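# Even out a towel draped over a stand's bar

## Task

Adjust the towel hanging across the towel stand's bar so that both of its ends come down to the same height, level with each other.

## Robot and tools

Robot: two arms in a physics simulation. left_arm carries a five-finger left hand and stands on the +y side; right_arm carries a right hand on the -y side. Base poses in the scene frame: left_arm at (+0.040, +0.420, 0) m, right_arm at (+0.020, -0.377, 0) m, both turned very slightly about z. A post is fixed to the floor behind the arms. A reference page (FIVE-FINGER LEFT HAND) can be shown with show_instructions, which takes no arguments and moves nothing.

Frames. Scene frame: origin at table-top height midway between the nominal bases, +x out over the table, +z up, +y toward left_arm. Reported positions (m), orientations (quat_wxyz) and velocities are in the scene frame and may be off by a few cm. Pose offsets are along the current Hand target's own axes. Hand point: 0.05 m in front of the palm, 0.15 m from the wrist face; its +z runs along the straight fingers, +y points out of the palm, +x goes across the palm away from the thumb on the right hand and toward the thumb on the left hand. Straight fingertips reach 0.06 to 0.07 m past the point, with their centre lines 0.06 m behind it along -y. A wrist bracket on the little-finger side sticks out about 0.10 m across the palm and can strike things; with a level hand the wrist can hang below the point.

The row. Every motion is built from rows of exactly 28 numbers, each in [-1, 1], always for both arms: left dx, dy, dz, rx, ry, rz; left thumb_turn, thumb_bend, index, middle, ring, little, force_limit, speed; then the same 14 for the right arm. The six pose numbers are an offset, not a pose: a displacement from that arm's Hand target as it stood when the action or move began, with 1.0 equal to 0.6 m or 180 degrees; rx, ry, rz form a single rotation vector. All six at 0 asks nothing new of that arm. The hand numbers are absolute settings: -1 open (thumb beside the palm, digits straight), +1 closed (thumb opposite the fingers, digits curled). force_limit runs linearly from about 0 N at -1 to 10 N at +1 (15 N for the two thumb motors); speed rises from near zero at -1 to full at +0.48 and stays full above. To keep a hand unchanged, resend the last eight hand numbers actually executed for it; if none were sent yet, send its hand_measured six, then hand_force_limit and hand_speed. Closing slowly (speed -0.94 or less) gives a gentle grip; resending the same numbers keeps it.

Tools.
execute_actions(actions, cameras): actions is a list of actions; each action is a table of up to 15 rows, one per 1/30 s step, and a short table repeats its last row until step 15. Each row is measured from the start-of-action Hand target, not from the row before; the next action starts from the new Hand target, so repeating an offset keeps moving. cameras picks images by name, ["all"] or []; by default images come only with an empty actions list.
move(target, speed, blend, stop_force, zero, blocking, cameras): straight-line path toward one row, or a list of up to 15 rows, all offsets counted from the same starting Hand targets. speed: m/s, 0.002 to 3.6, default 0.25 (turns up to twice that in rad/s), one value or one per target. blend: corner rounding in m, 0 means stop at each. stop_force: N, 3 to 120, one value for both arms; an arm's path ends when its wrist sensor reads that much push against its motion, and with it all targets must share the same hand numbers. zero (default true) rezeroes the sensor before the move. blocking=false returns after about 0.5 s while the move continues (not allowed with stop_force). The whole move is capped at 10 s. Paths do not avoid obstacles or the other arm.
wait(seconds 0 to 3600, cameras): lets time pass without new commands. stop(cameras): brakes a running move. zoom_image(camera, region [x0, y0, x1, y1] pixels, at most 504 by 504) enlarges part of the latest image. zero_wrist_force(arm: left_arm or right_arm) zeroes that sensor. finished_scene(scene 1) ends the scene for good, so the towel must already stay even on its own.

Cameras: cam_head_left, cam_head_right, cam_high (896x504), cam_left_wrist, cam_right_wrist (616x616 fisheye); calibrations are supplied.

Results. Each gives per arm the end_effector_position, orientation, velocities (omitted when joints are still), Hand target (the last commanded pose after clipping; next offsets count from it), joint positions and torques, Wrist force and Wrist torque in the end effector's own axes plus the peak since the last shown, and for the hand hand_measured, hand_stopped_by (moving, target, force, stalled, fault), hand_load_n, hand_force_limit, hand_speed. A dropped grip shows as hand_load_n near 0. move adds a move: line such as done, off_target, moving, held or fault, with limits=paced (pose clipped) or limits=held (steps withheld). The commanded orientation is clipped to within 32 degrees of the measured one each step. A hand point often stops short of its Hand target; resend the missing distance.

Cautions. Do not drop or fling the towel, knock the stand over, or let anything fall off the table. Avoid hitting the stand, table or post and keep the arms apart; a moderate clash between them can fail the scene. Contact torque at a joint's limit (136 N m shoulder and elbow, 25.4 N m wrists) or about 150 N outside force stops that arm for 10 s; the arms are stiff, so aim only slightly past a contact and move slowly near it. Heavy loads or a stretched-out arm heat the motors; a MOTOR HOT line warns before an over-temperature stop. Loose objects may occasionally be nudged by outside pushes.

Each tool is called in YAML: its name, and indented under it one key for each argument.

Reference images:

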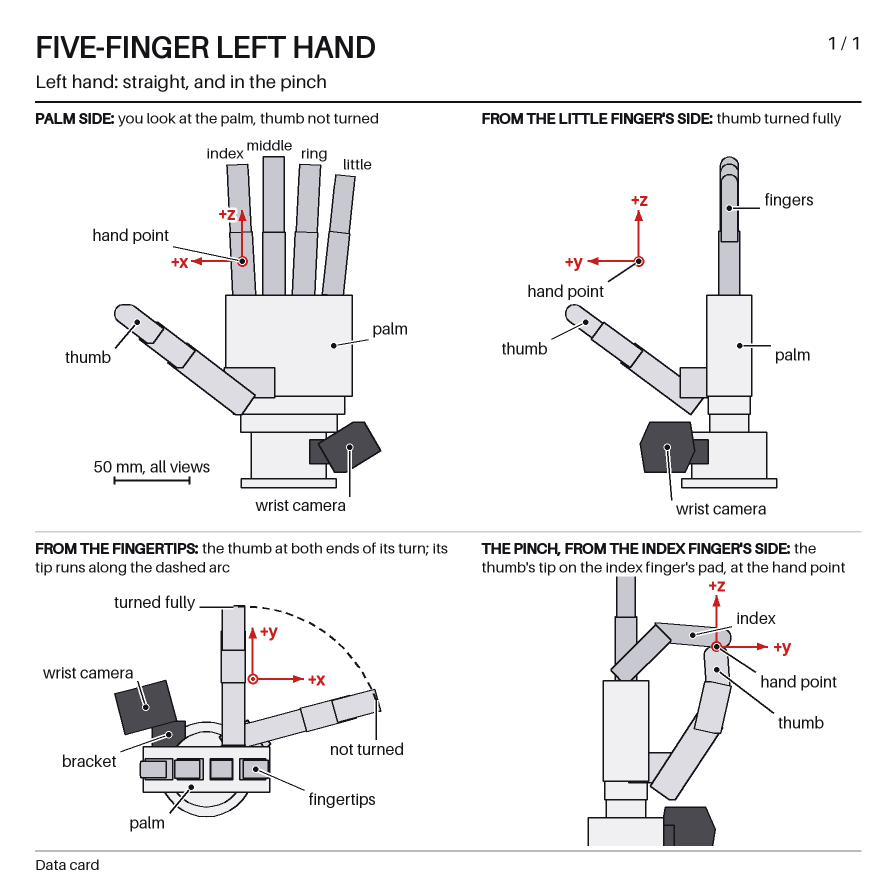

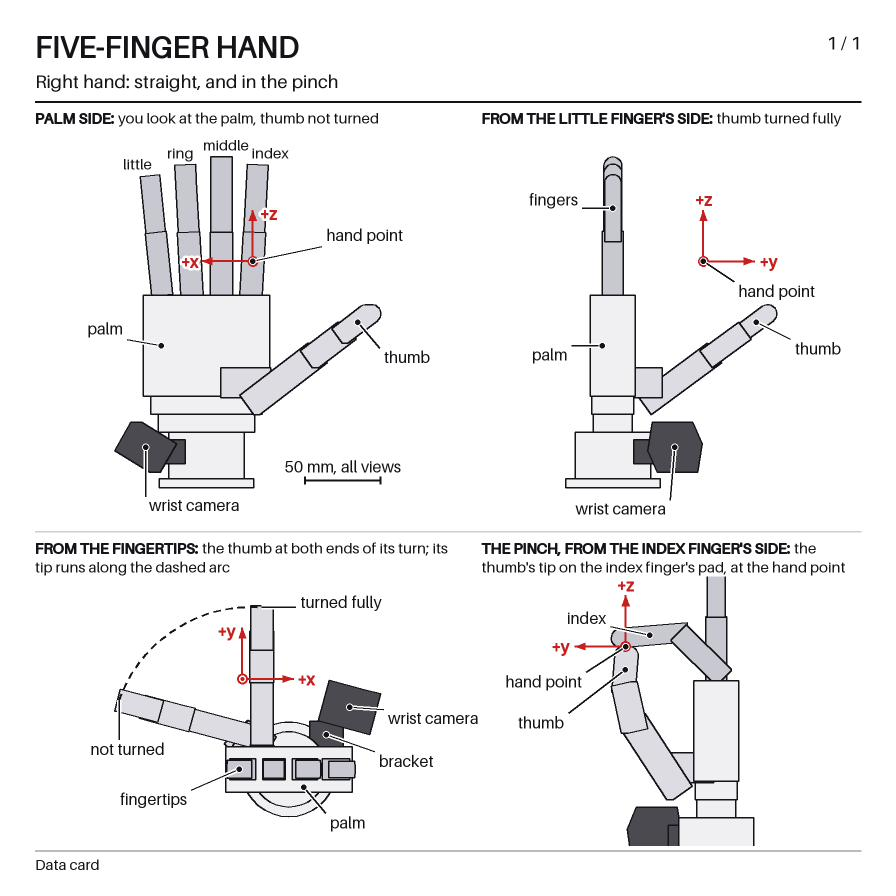

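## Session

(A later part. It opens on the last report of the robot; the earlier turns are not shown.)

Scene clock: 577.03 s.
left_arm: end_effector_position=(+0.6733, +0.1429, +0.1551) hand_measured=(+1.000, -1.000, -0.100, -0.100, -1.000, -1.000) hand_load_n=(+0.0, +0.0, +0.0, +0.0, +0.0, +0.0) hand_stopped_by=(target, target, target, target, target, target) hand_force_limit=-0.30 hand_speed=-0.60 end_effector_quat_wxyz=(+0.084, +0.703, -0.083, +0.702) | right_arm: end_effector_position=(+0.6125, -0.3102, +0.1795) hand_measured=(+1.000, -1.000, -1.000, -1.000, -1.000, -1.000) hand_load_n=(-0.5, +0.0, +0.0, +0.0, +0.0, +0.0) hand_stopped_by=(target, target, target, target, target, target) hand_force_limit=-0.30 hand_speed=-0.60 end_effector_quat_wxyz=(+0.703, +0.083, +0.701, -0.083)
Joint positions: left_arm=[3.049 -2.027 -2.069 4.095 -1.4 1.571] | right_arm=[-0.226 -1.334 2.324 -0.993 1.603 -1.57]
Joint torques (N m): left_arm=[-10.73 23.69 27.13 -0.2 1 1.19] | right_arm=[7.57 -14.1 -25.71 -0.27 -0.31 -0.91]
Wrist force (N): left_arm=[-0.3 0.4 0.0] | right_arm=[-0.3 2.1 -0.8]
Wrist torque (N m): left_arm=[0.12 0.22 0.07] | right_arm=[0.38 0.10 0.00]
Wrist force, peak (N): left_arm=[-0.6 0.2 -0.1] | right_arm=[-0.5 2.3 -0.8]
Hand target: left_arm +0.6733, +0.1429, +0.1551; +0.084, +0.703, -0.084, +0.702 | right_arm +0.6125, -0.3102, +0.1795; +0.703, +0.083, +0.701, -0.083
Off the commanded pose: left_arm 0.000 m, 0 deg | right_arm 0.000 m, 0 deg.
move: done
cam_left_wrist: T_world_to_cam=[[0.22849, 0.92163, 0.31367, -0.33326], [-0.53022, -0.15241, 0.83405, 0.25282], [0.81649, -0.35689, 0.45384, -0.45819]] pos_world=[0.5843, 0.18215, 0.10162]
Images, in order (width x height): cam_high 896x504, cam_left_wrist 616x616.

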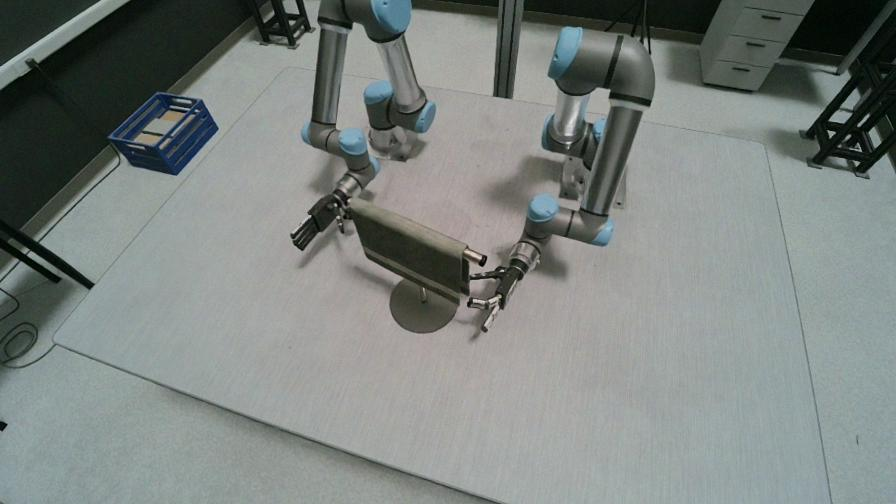

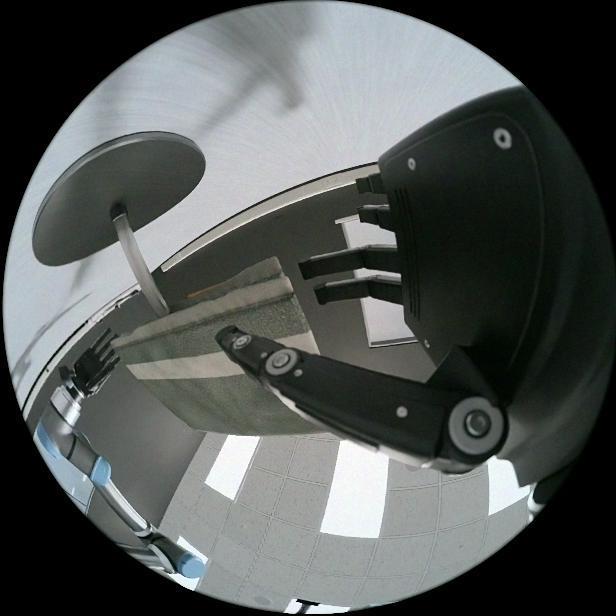

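move:
  target: [0,0.048,0,0,0,0,1,-1,-0.1,-0.1,-1,-1,-0.3,-0.6,0,0,0,0,0,0,1,-1,-1,-1,-1,-1,-0.3,-0.6]
  speed: [0.03]
  cameras: ["cam_left_wrist","cam_high"]

zoom_image:
  camera: "cam_left_wrist"
  region: [220, 220, 410, 360]

zoom_image:
  camera: "cam_high"
  region: [430, 240, 520, 340]

Scene clock: 607.90 s.
left_arm: end_effector_position=(+0.6665, +0.1148, +0.1551) hand_measured=(+1.000, -1.000, -0.100, -0.100, -1.000, -1.000) hand_load_n=(+0.0, +0.0, +0.0, +0.0, +0.0, +0.0) hand_stopped_by=(target, target, target, target, target, target) hand_force_limit=-0.30 hand_speed=-0.60 end_effector_quat_wxyz=(+0.084, +0.703, -0.084, +0.702) | right_arm: end_effector_position=(+0.6125, -0.3102, +0.1795) hand_measured=(+1.000, -1.000, -1.000, -1.000, -1.000, -1.000) hand_load_n=(-0.5, +0.0, +0.0, +0.0, +0.0, +0.0) hand_stopped_by=(target, target, target, target, target, target) hand_force_limit=-0.30 hand_speed=-0.60 end_effector_quat_wxyz=(+0.703, +0.083, +0.701, -0.083)
Joint positions: left_arm=[2.98 -2.035 -2.055 4.088 -1.468 1.571] | right_arm=[-0.226 -1.334 2.324 -0.993 1.603 -1.57]
Joint torques (N m): left_arm=[11.2 31.75 15.77 0.95 1.49 -1.54] | right_arm=[7.58 -15 -23.49 -0.37 0.2 -0.89]
Wrist force (N): left_arm=[-0.2 0.0 0.2] | right_arm=[-0.1 2.1 -0.8]
Wrist torque (N m): left_arm=[0.05 0.21 0.08] | right_arm=[0.37 0.09 0.01]
Wrist force, peak (N): left_arm=[-0.5 0.6 0.2] | right_arm=[-0.3 2.4 -1.0]
Hand target: left_arm +0.6665, +0.1149, +0.1551; +0.084, +0.703, -0.084, +0.702 | right_arm +0.6125, -0.3102, +0.1795; +0.703, +0.083, +0.701, -0.083
Off the commanded pose: left_arm 0.000 m, 0 deg | right_arm 0.000 m, 0 deg.
move: done
cam_left_wrist: T_world_to_cam=[[0.22856, 0.9216, 0.31371, -0.30587], [-0.53023, -0.15241, 0.83404, 0.24499], [0.81646, -0.35697, 0.45383, -0.46272]] pos_world=[0.57761, 0.15405, 0.10162]
Images, in order (width x height): cam_high 896x504, cam_left_wrist 616x616.

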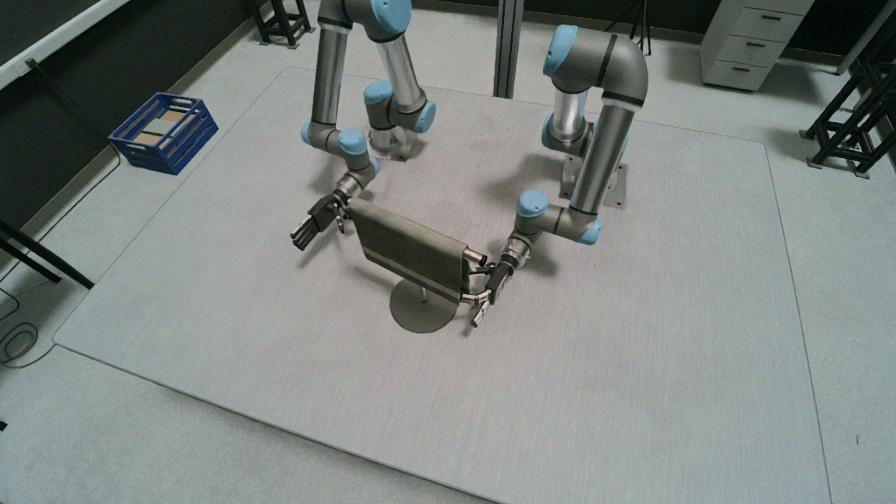

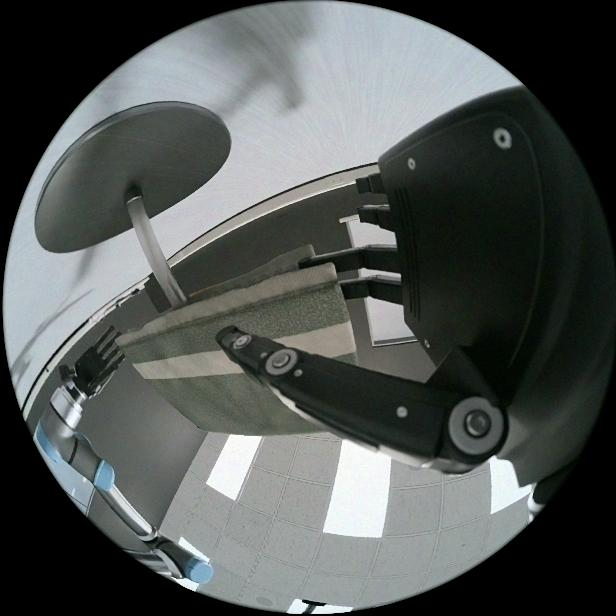

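Scaled by 2.653 from the camera's image (finer frame: 880x880).

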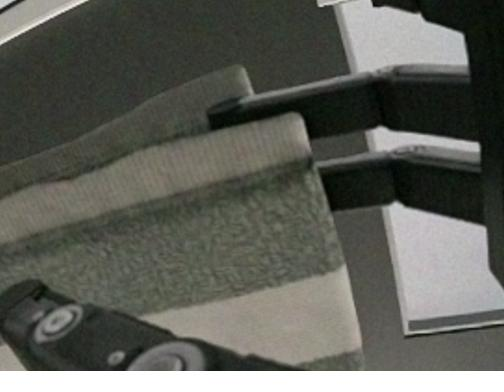

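Scaled by 5.040 from the camera's image (finer frame: 1280x720).

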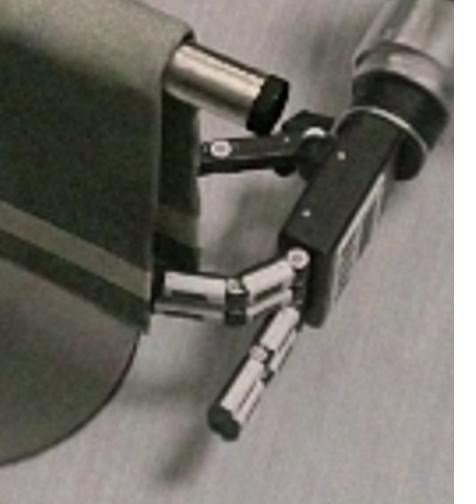

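move:
  target: [0,0,0,0,0,0,1,-0.05,0.05,0.05,-1,-1,-0.3,-0.8,0,0,0,0,0,0,1,-1,-1,-1,-1,-1,-0.3,-0.6]

move:
  target: [0,0,0.01,0,0,0,1,-0.05,0.05,0.05,-1,-1,-0.3,-0.8,0,0,0,0,0,0,1,-1,-1,-1,-1,-1,-0.3,-0.6]
  speed: [0.02]
  cameras: ["cam_left_wrist","cam_high"]

zoom_image:
  camera: "cam_left_wrist"
  region: [220, 220, 410, 360]

zoom_image:
  camera: "cam_high"
  region: [430, 240, 520, 340]

Scene clock: 625.30 s.
left_arm: end_effector_position=(+0.6665, +0.1149, +0.1551) hand_measured=(+1.000, -0.050, +0.050, +0.050, -1.000, -1.000) hand_load_n=(+0.0, +0.0, +0.0, +0.0, +0.0, -0.5) hand_stopped_by=(target, target, target, target, target, target) hand_force_limit=-0.30 hand_speed=-0.80 end_effector_quat_wxyz=(+0.084, +0.703, -0.084, +0.702) | right_arm: end_effector_position=(+0.6125, -0.3102, +0.1795) hand_measured=(+1.000, -1.000, -1.000, -1.000, -1.000, -1.000) hand_load_n=(+0.0, +0.0, +0.0, +0.0, +0.0, +0.0) hand_stopped_by=(target, target, target, target, target, target) hand_force_limit=-0.30 hand_speed=-0.60 end_effector_quat_wxyz=(+0.703, +0.083, +0.701, -0.083)
Joint positions: left_arm=[2.981 -2.035 -2.055 4.088 -1.468 1.571] | right_arm=[-0.226 -1.334 2.324 -0.993 1.603 -1.57]
Joint torques (N m): left_arm=[10.9 45 2.44 3.47 1.62 -1.17] | right_arm=[6.76 -14.73 -22.33 -0.14 0.4 -0.91]
Wrist force (N): left_arm=[-0.3 0.2 0.4] | right_arm=[-0.1 2.0 -0.9]
Wrist torque (N m): left_arm=[0.08 0.23 0.06] | right_arm=[0.36 0.08 0.00]
Wrist force, peak (N): left_arm=[-0.5 0.4 0.6] | right_arm=[0.0 2.5 -1.1]
Hand target: left_arm +0.6665, +0.1149, +0.1551; +0.084, +0.703, -0.084, +0.702 | right_arm +0.6125, -0.3102, +0.1795; +0.703, +0.083, +0.701, -0.083
Off the commanded pose: left_arm 0.000 m, 0 deg | right_arm 0.000 m, 0 deg.
move: done

Scene clock: 625.87 s.
left_arm: end_effector_position=(+0.6725, +0.1135, +0.1550) hand_measured=(+1.000, -0.050, +0.050, +0.050, -1.000, -1.000) hand_load_n=(+0.0, +0.0, +0.0, +0.0, +0.0, +0.0) hand_stopped_by=(target, target, target, target, target, target) hand_force_limit=-0.30 hand_speed=-0.80 end_effector_quat_wxyz=(+0.084, +0.703, -0.083, +0.702) | right_arm: end_effector_position=(+0.6125, -0.3102, +0.1795) hand_measured=(+1.000, -1.000, -1.000, -1.000, -1.000, -1.000) hand_load_n=(-0.5, +0.0, +0.0, +0.0, -0.5, +0.0) hand_stopped_by=(target, target, target, target, target, target) hand_force_limit=-0.30 hand_speed=-0.60 end_effector_quat_wxyz=(+0.703, +0.083, +0.701, -0.083)
Joint positions: left_arm=[2.979 -2.045 -2.037 4.08 -1.47 1.571] | right_arm=[-0.226 -1.334 2.324 -0.993 1.603 -1.57]
Joint torques (N m): left_arm=[-10.5 45.16 1.43 2.71 -1.12 -1.44] | right_arm=[6.76 -14.19 -22.67 -0.2 0.33 -0.94]
Wrist force (N): left_arm=[-0.3 0.3 0.1] | right_arm=[-0.2 2.1 -0.5]
Wrist torque (N m): left_arm=[0.10 0.23 0.06] | right_arm=[0.35 0.09 0.00]
Wrist force, peak (N): left_arm=[-0.2 0.2 0.6] | right_arm=[-0.4 2.0 -1.3]
Hand target: left_arm +0.6724, +0.1135, +0.1551; +0.084, +0.703, -0.084, +0.702 | right_arm +0.6125, -0.3102, +0.1795; +0.703, +0.083, +0.701, -0.083
Off the commanded pose: left_arm 0.000 m, 0 deg | right_arm 0.000 m, 0 deg.
move: done
cam_left_wrist: T_world_to_cam=[[0.22846, 0.92162, 0.31373, -0.30596], [-0.53012, -0.15252, 0.83409, 0.24801], [0.81656, -0.35687, 0.45373, -0.4681]] pos_world=[0.58361, 0.15275, 0.10152]
Images, in order (width x height): cam_high 896x504, cam_left_wrist 616x616.

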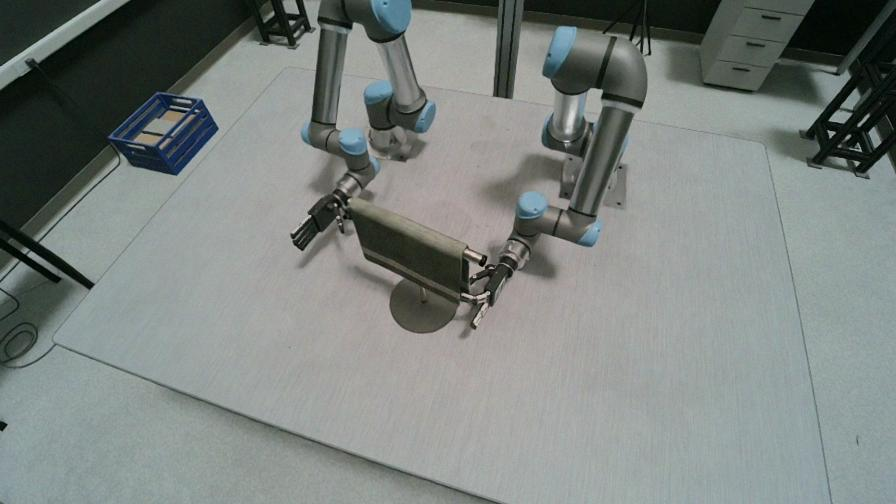

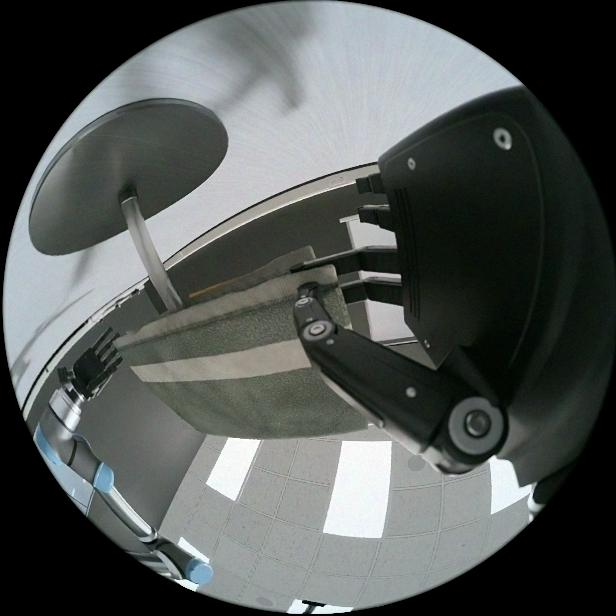

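Scaled by 2.653 from the camera's image (finer frame: 880x880).

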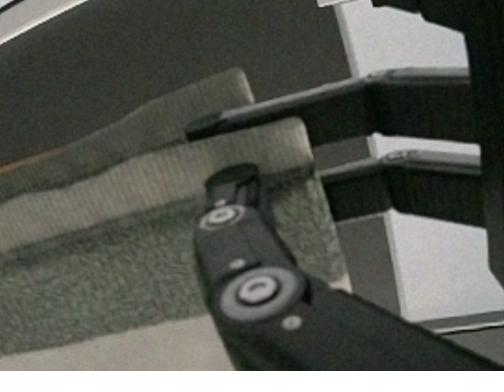

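Scaled by 5.040 from the camera's image (finer frame: 1280x720).

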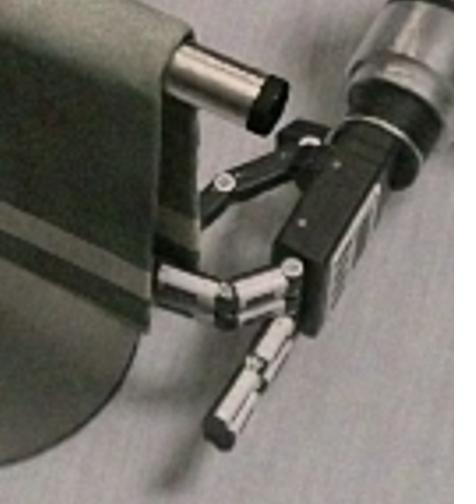

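move:
  target: [0,0,0,0,0,0,1,0.0,0.6,0.6,-1,-1,-0.3,-0.92,0,0,0,0,0,0,1,-1,-1,-1,-1,-1,-0.3,-0.6]
  cameras: ["cam_left_wrist","cam_high"]

zoom_image:
  camera: "cam_left_wrist"
  region: [220, 220, 410, 360]

zoom_image:
  camera: "cam_high"
  region: [430, 240, 520, 340]

Scene clock: 632.47 s.
left_arm: end_effector_position=(+0.6724, +0.1135, +0.1551) hand_measured=(+1.000, -0.002, +0.184, +0.168, -1.000, -1.000) hand_load_n=(+0.0, +2.0, +3.5, +3.5, +0.0, +0.0) hand_stopped_by=(target, target, force, force, target, target) hand_force_limit=-0.30 hand_speed=-0.92 end_effector_quat_wxyz=(+0.084, +0.703, -0.084, +0.702) | right_arm: end_effector_position=(+0.6125, -0.3102, +0.1795) hand_measured=(+1.000, -1.000, -1.000, -1.000, -1.000, -1.000) hand_load_n=(+0.0, +0.0, +0.0, +0.0, +0.0, +0.0) hand_stopped_by=(target, target, target, target, target, target) hand_force_limit=-0.30 hand_speed=-0.60 end_effector_quat_wxyz=(+0.703, +0.083, +0.701, -0.083)
Joint positions: left_arm=[2.979 -2.044 -2.037 4.08 -1.47 1.571] | right_arm=[-0.226 -1.334 2.324 -0.993 1.603 -1.57]
Joint torques (N m): left_arm=[-11.1 45.53 3.12 3.44 1.35 -1.23] | right_arm=[6.78 -14.66 -22.22 -0.21 0.46 -0.98]
Wrist force (N): left_arm=[-0.2 0.1 0.2] | right_arm=[-0.3 2.0 -1.1]
Wrist torque (N m): left_arm=[0.07 0.24 0.07] | right_arm=[0.38 0.11 0.00]
Wrist force, peak (N): left_arm=[-0.5 0.3 0.3] | right_arm=[0.0 2.4 -0.9]
Hand target: left_arm +0.6724, +0.1135, +0.1551; +0.084, +0.703, -0.084, +0.702 | right_arm +0.6125, -0.3102, +0.1795; +0.703, +0.083, +0.701, -0.083
Off the commanded pose: left_arm 0.000 m, 0 deg | right_arm 0.000 m, 0 deg.
move: done
cam_left_wrist: T_world_to_cam=[[0.22849, 0.92163, 0.31367, -0.30596], [-0.53022, -0.15241, 0.83405, 0.24786], [0.81649, -0.35689, 0.45384, -0.46795]] pos_world=[0.5834, 0.15275, 0.10162]
Images, in order (width x height): cam_high 896x504, cam_left_wrist 616x616.

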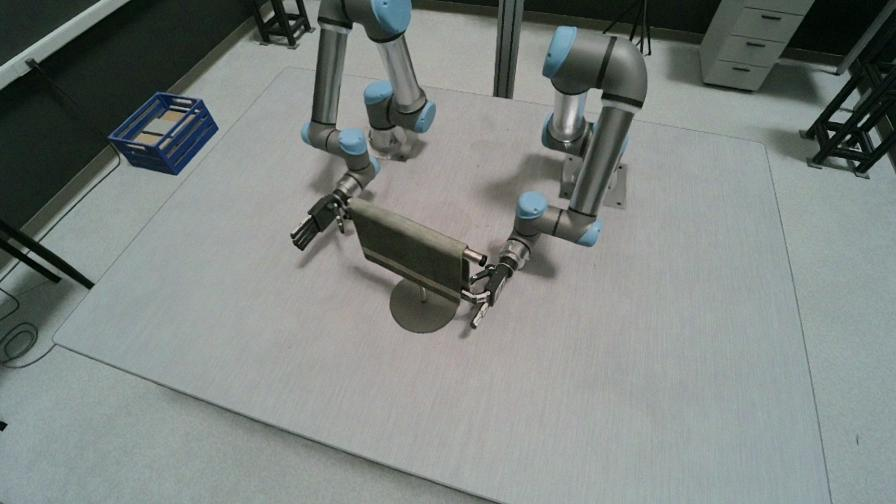

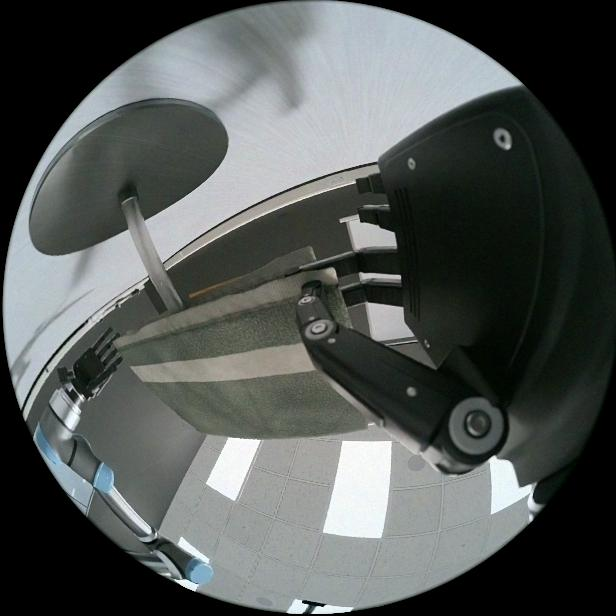

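Scaled by 2.653 from the camera's image (finer frame: 880x880).

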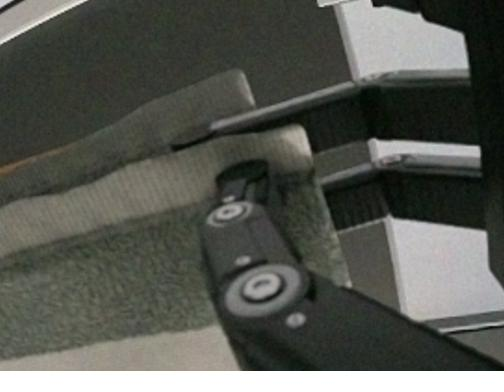

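Scaled by 5.040 from the camera's image (finer frame: 1280x720).

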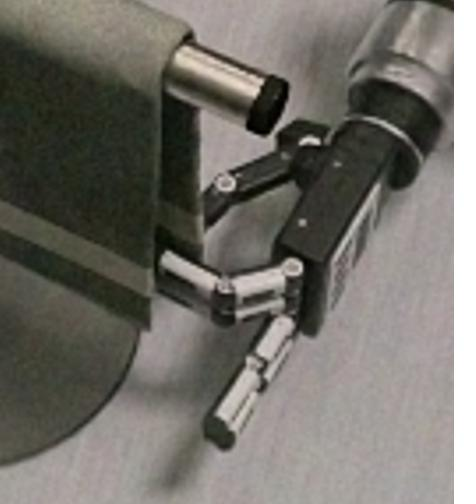

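move:
  target: [-0.011,0,0,0,0,0,1,0.0,0.6,0.6,-1,-1,-0.3,-0.92,0,0,0,0,0,0,1,-1,-1,-1,-1,-1,-0.3,-0.6]
  speed: [0.02]
  cameras: ["cam_left_wrist","cam_high","cam_right_wrist","cam_head_left"]

zoom_image:
  camera: "cam_right_wrist"
  region: [420, 260, 570, 360]

zoom_image:
  camera: "cam_high"
  region: [430, 240, 520, 340]

zoom_image:
  camera: "cam_head_left"
  region: [400, 220, 620, 380]

Scene clock: 643.10 s.
left_arm: end_effector_position=(+0.6724, +0.1135, +0.1483) hand_measured=(+1.000, -0.002, +0.184, +0.168, -1.000, -1.000) hand_load_n=(+0.0, +2.0, +3.5, +3.5, +0.0, +0.0) hand_stopped_by=(target, target, force, force, target, target) hand_force_limit=-0.30 hand_speed=-0.92 end_effector_quat_wxyz=(+0.084, +0.703, -0.084, +0.702) | right_arm: end_effector_position=(+0.6125, -0.3102, +0.1795) hand_measured=(+1.000, -1.000, -1.000, -1.000, -1.000, -1.000) hand_load_n=(+0.0, +0.0, +0.0, +0.0, -0.5, +0.0) hand_stopped_by=(target, target, target, target, target, target) hand_force_limit=-0.30 hand_speed=-0.60 end_effector_quat_wxyz=(+0.703, +0.083, +0.701, -0.083)
Joint positions: left_arm=[2.979 -2.059 -2.04 4.097 -1.47 1.571] | right_arm=[-0.226 -1.334 2.324 -0.993 1.603 -1.57]
Joint torques (N m): left_arm=[-9.83 47.6 5.77 -0.38 1.38 -1.37] | right_arm=[6.19 -15.2 -21.77 -0.19 0.62 -0.92]
Wrist force (N): left_arm=[0.2 0.6 0.2] | right_arm=[-0.3 1.9 -0.7]
Wrist torque (N m): left_arm=[0.13 0.20 0.06] | right_arm=[0.34 0.11 -0.01]
Wrist force, peak (N): left_arm=[0.6 0.6 0.1] | right_arm=[-0.5 2.4 -0.9]
Hand target: left_arm +0.6724, +0.1135, +0.1485; +0.084, +0.703, -0.084, +0.702 | right_arm +0.6125, -0.3102, +0.1795; +0.703, +0.083, +0.701, -0.083
Off the commanded pose: left_arm 0.000 m, 0 deg | right_arm 0.000 m, 0 deg.
move: done
cam_left_wrist: T_world_to_cam=[[0.22849, 0.92163, 0.31367, -0.30382], [-0.53022, -0.15241, 0.83405, 0.25353], [0.81649, -0.35689, 0.45384, -0.46486]] pos_world=[0.5834, 0.15275, 0.09482]
cam_right_wrist: T_world_to_cam=[[0.16839, 0.95709, -0.23586, 0.23086], [-0.46851, 0.28823, 0.83512, 0.21668], [0.86726, -0.03012, 0.49694, -0.5125]] pos_world=[0.50711, -0.29884, 0.12818]
Images, in order (width x height): cam_head_left 896x504, cam_high 896x504, cam_left_wrist 616x616, cam_right_wrist 616x616.

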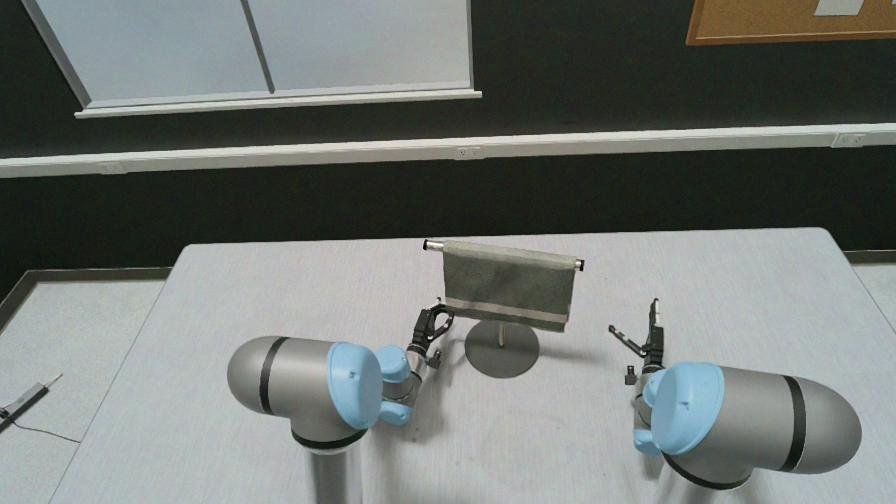

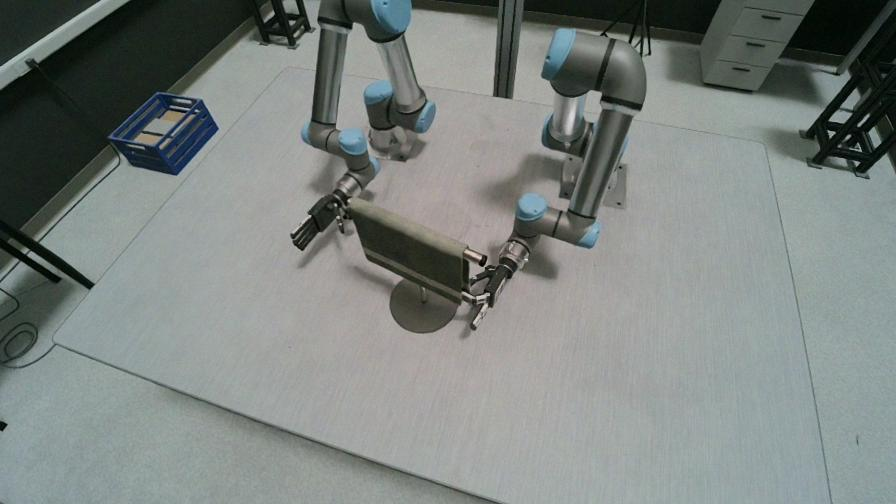

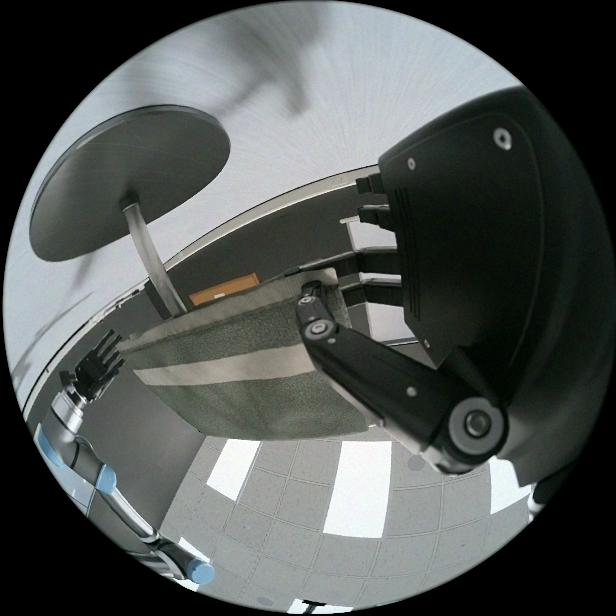

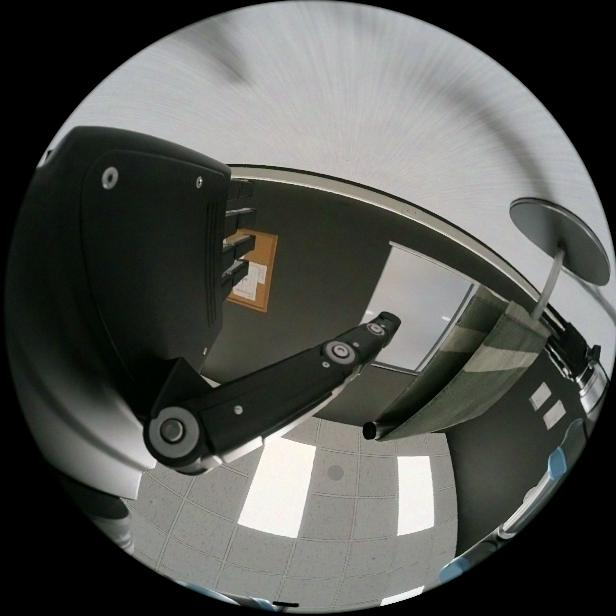

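Scaled by 3.360 from the camera's image (finer frame: 880x880).

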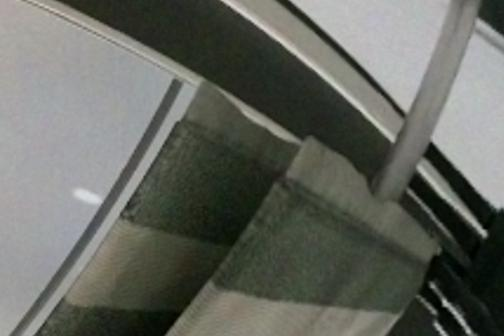

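Scaled by 5.040 from the camera's image (finer frame: 1280x720).

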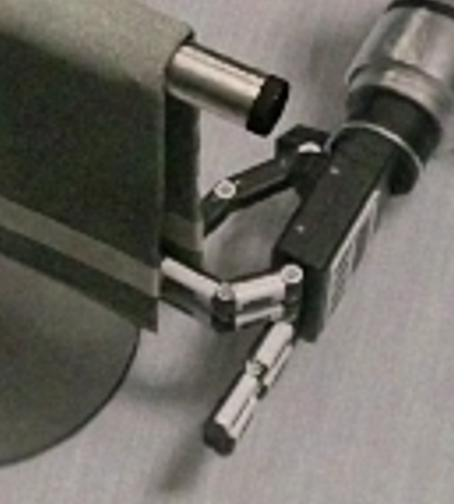

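Scaled by 2.291 from the camera's image (finer frame: 1280x720).

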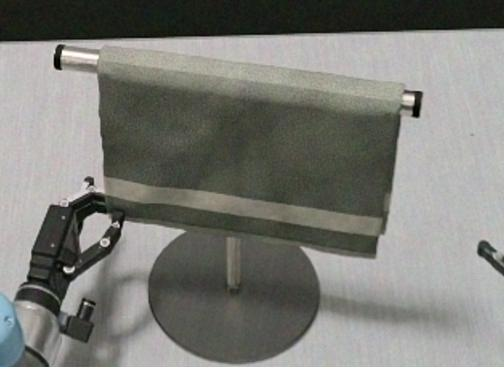

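move:
  target: [0,0,0,0,0,0,1,-0.1,-0.15,-0.15,-1,-1,-0.3,-0.8,0,0,0,0,0,0,1,-1,-1,-1,-1,-1,-0.3,-0.6]

move:
  target: [0,0,-0.01,0,0,0,1,-1,-0.15,-0.15,-1,-1,-0.3,-0.8,0,0,0,0,0,0,1,-1,-1,-1,-1,-1,-0.3,-0.6]
  speed: [0.02]
  cameras: ["cam_left_wrist","cam_high"]

zoom_image:
  camera: "cam_left_wrist"
  region: [220, 220, 410, 360]

zoom_image:
  camera: "cam_high"
  region: [430, 240, 520, 340]

Scene clock: 661.03 s.
left_arm: end_effector_position=(+0.6724, +0.1135, +0.1485) hand_measured=(+1.000, -0.100, -0.150, -0.150, -1.000, -1.000) hand_load_n=(+0.0, +0.0, +0.0, -0.5, +0.0, +0.0) hand_stopped_by=(target, target, target, target, target, target) hand_force_limit=-0.30 hand_speed=-0.80 end_effector_quat_wxyz=(+0.084, +0.703, -0.084, +0.702) | right_arm: end_effector_position=(+0.6125, -0.3102, +0.1795) hand_measured=(+1.000, -1.000, -1.000, -1.000, -1.000, -1.000) hand_load_n=(+0.0, +0.0, +0.0, +0.0, +0.0, +0.0) hand_stopped_by=(target, target, target, target, target, target) hand_force_limit=-0.30 hand_speed=-0.60 end_effector_quat_wxyz=(+0.703, +0.083, +0.701, -0.083)
Joint positions: left_arm=[2.979 -2.058 -2.04 4.097 -1.47 1.571] | right_arm=[-0.226 -1.334 2.324 -0.993 1.603 -1.57]
Joint torques (N m): left_arm=[-10.25 46.69 25.48 0.44 -1.62 -1.38] | right_arm=[5.62 -14.88 -20.78 -0.2 0.85 -0.86]
Wrist force (N): left_arm=[-0.4 0.4 0.2] | right_arm=[-0.2 1.8 -0.8]
Wrist torque (N m): left_arm=[0.11 0.24 0.05] | right_arm=[0.33 0.10 0.00]
Wrist force, peak (N): left_arm=[0.5 0.8 0.3] | right_arm=[-0.5 2.4 -0.9]
Hand target: left_arm +0.6724, +0.1135, +0.1485; +0.084, +0.703, -0.084, +0.702 | right_arm +0.6125, -0.3102, +0.1795; +0.703, +0.083, +0.701, -0.083
Off the commanded pose: left_arm 0.000 m, 0 deg | right_arm 0.000 m, 0 deg.
move: done

Scene clock: 664.43 s.
left_arm: end_effector_position=(+0.6665, +0.1149, +0.1485) hand_measured=(+1.000, -1.000, -0.150, -0.150, -1.000, -1.000) hand_load_n=(+0.0, +0.0, +0.0, +0.0, +0.0, +0.0) hand_stopped_by=(target, target, target, target, target, target) hand_force_limit=-0.30 hand_speed=-0.80 end_effector_quat_wxyz=(+0.084, +0.703, -0.084, +0.702) | right_arm: end_effector_position=(+0.6125, -0.3102, +0.1795) hand_measured=(+1.000, -1.000, -1.000, -1.000, -1.000, -1.000) hand_load_n=(+0.0, +0.0, +0.0, +0.0, +0.0, +0.0) hand_stopped_by=(target, target, target, target, target, target) hand_force_limit=-0.30 hand_speed=-0.60 end_effector_quat_wxyz=(+0.703, +0.083, +0.701, -0.083)
Joint positions: left_arm=[2.981 -2.049 -2.057 4.105 -1.468 1.571] | right_arm=[-0.226 -1.334 2.324 -0.993 1.603 -1.57]
Joint torques (N m): left_arm=[11.55 24.47 25.62 -0.08 -1.53 -0.68] | right_arm=[5.54 -14.65 -20.21 -0.18 0.91 -0.92]
Wrist force (N): left_arm=[-0.3 0.2 0.5] | right_arm=[0.2 2.0 -0.8]
Wrist torque (N m): left_arm=[0.06 0.24 0.07] | right_arm=[0.37 0.03 0.03]
Wrist force, peak (N): left_arm=[-0.4 0.4 0.5] | right_arm=[-0.1 2.4 -0.9]
Hand target: left_arm +0.6665, +0.1149, +0.1485; +0.084, +0.703, -0.084, +0.702 | right_arm +0.6125, -0.3102, +0.1795; +0.703, +0.083, +0.701, -0.083
Off the commanded pose: left_arm 0.000 m, 0 deg | right_arm 0.000 m, 0 deg.
move: done
cam_left_wrist: T_world_to_cam=[[0.22849, 0.92163, 0.31367, -0.30385], [-0.53022, -0.15241, 0.83405, 0.2505], [0.81649, -0.35689, 0.45384, -0.45972]] pos_world=[0.57761, 0.15415, 0.09502]
Images, in order (width x height): cam_high 896x504, cam_left_wrist 616x616.

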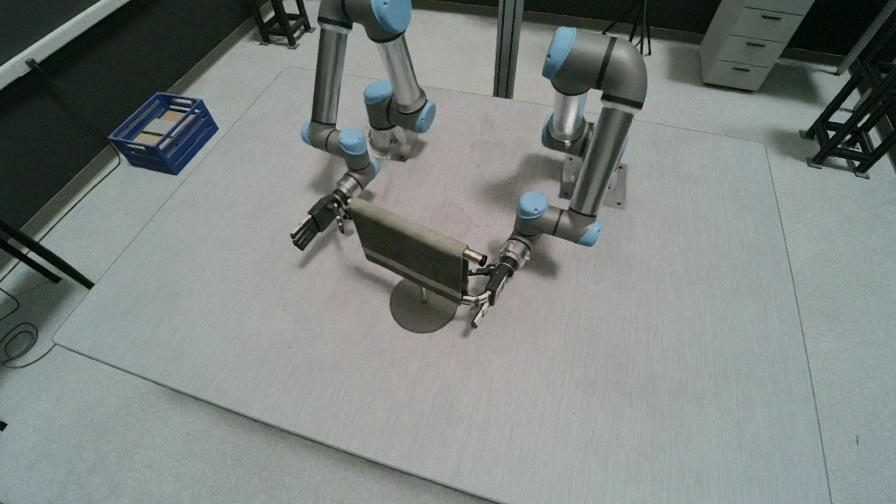

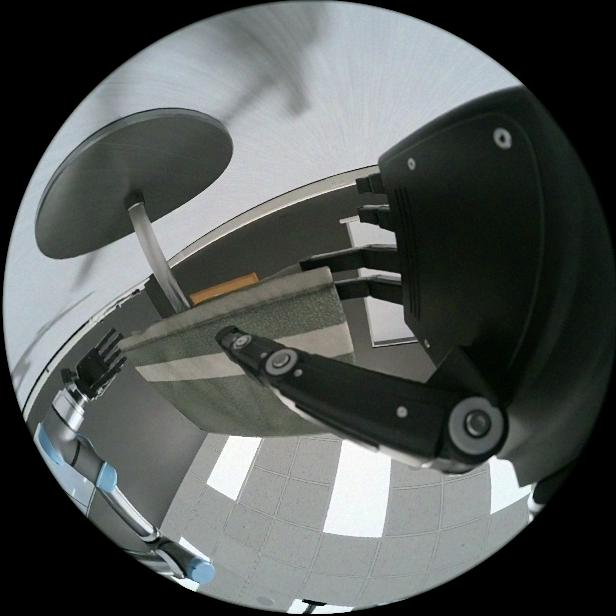

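Scaled by 2.653 from the camera's image (finer frame: 880x880).

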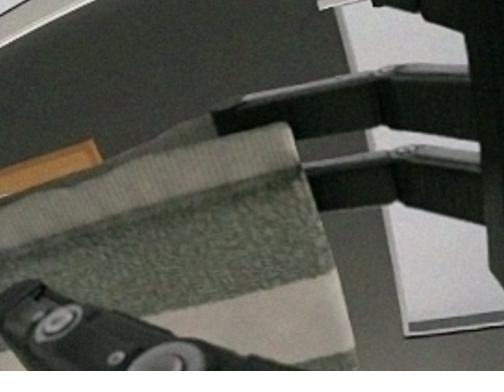

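Scaled by 5.040 from the camera's image (finer frame: 1280x720).

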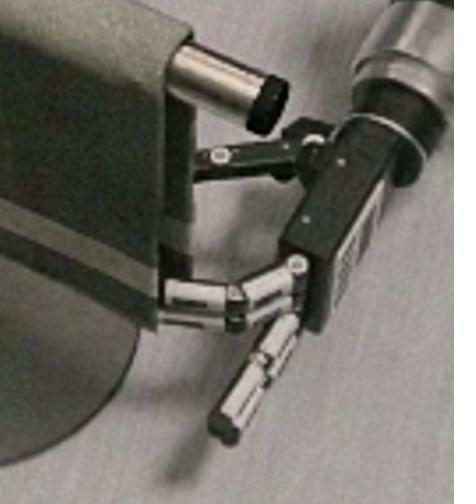

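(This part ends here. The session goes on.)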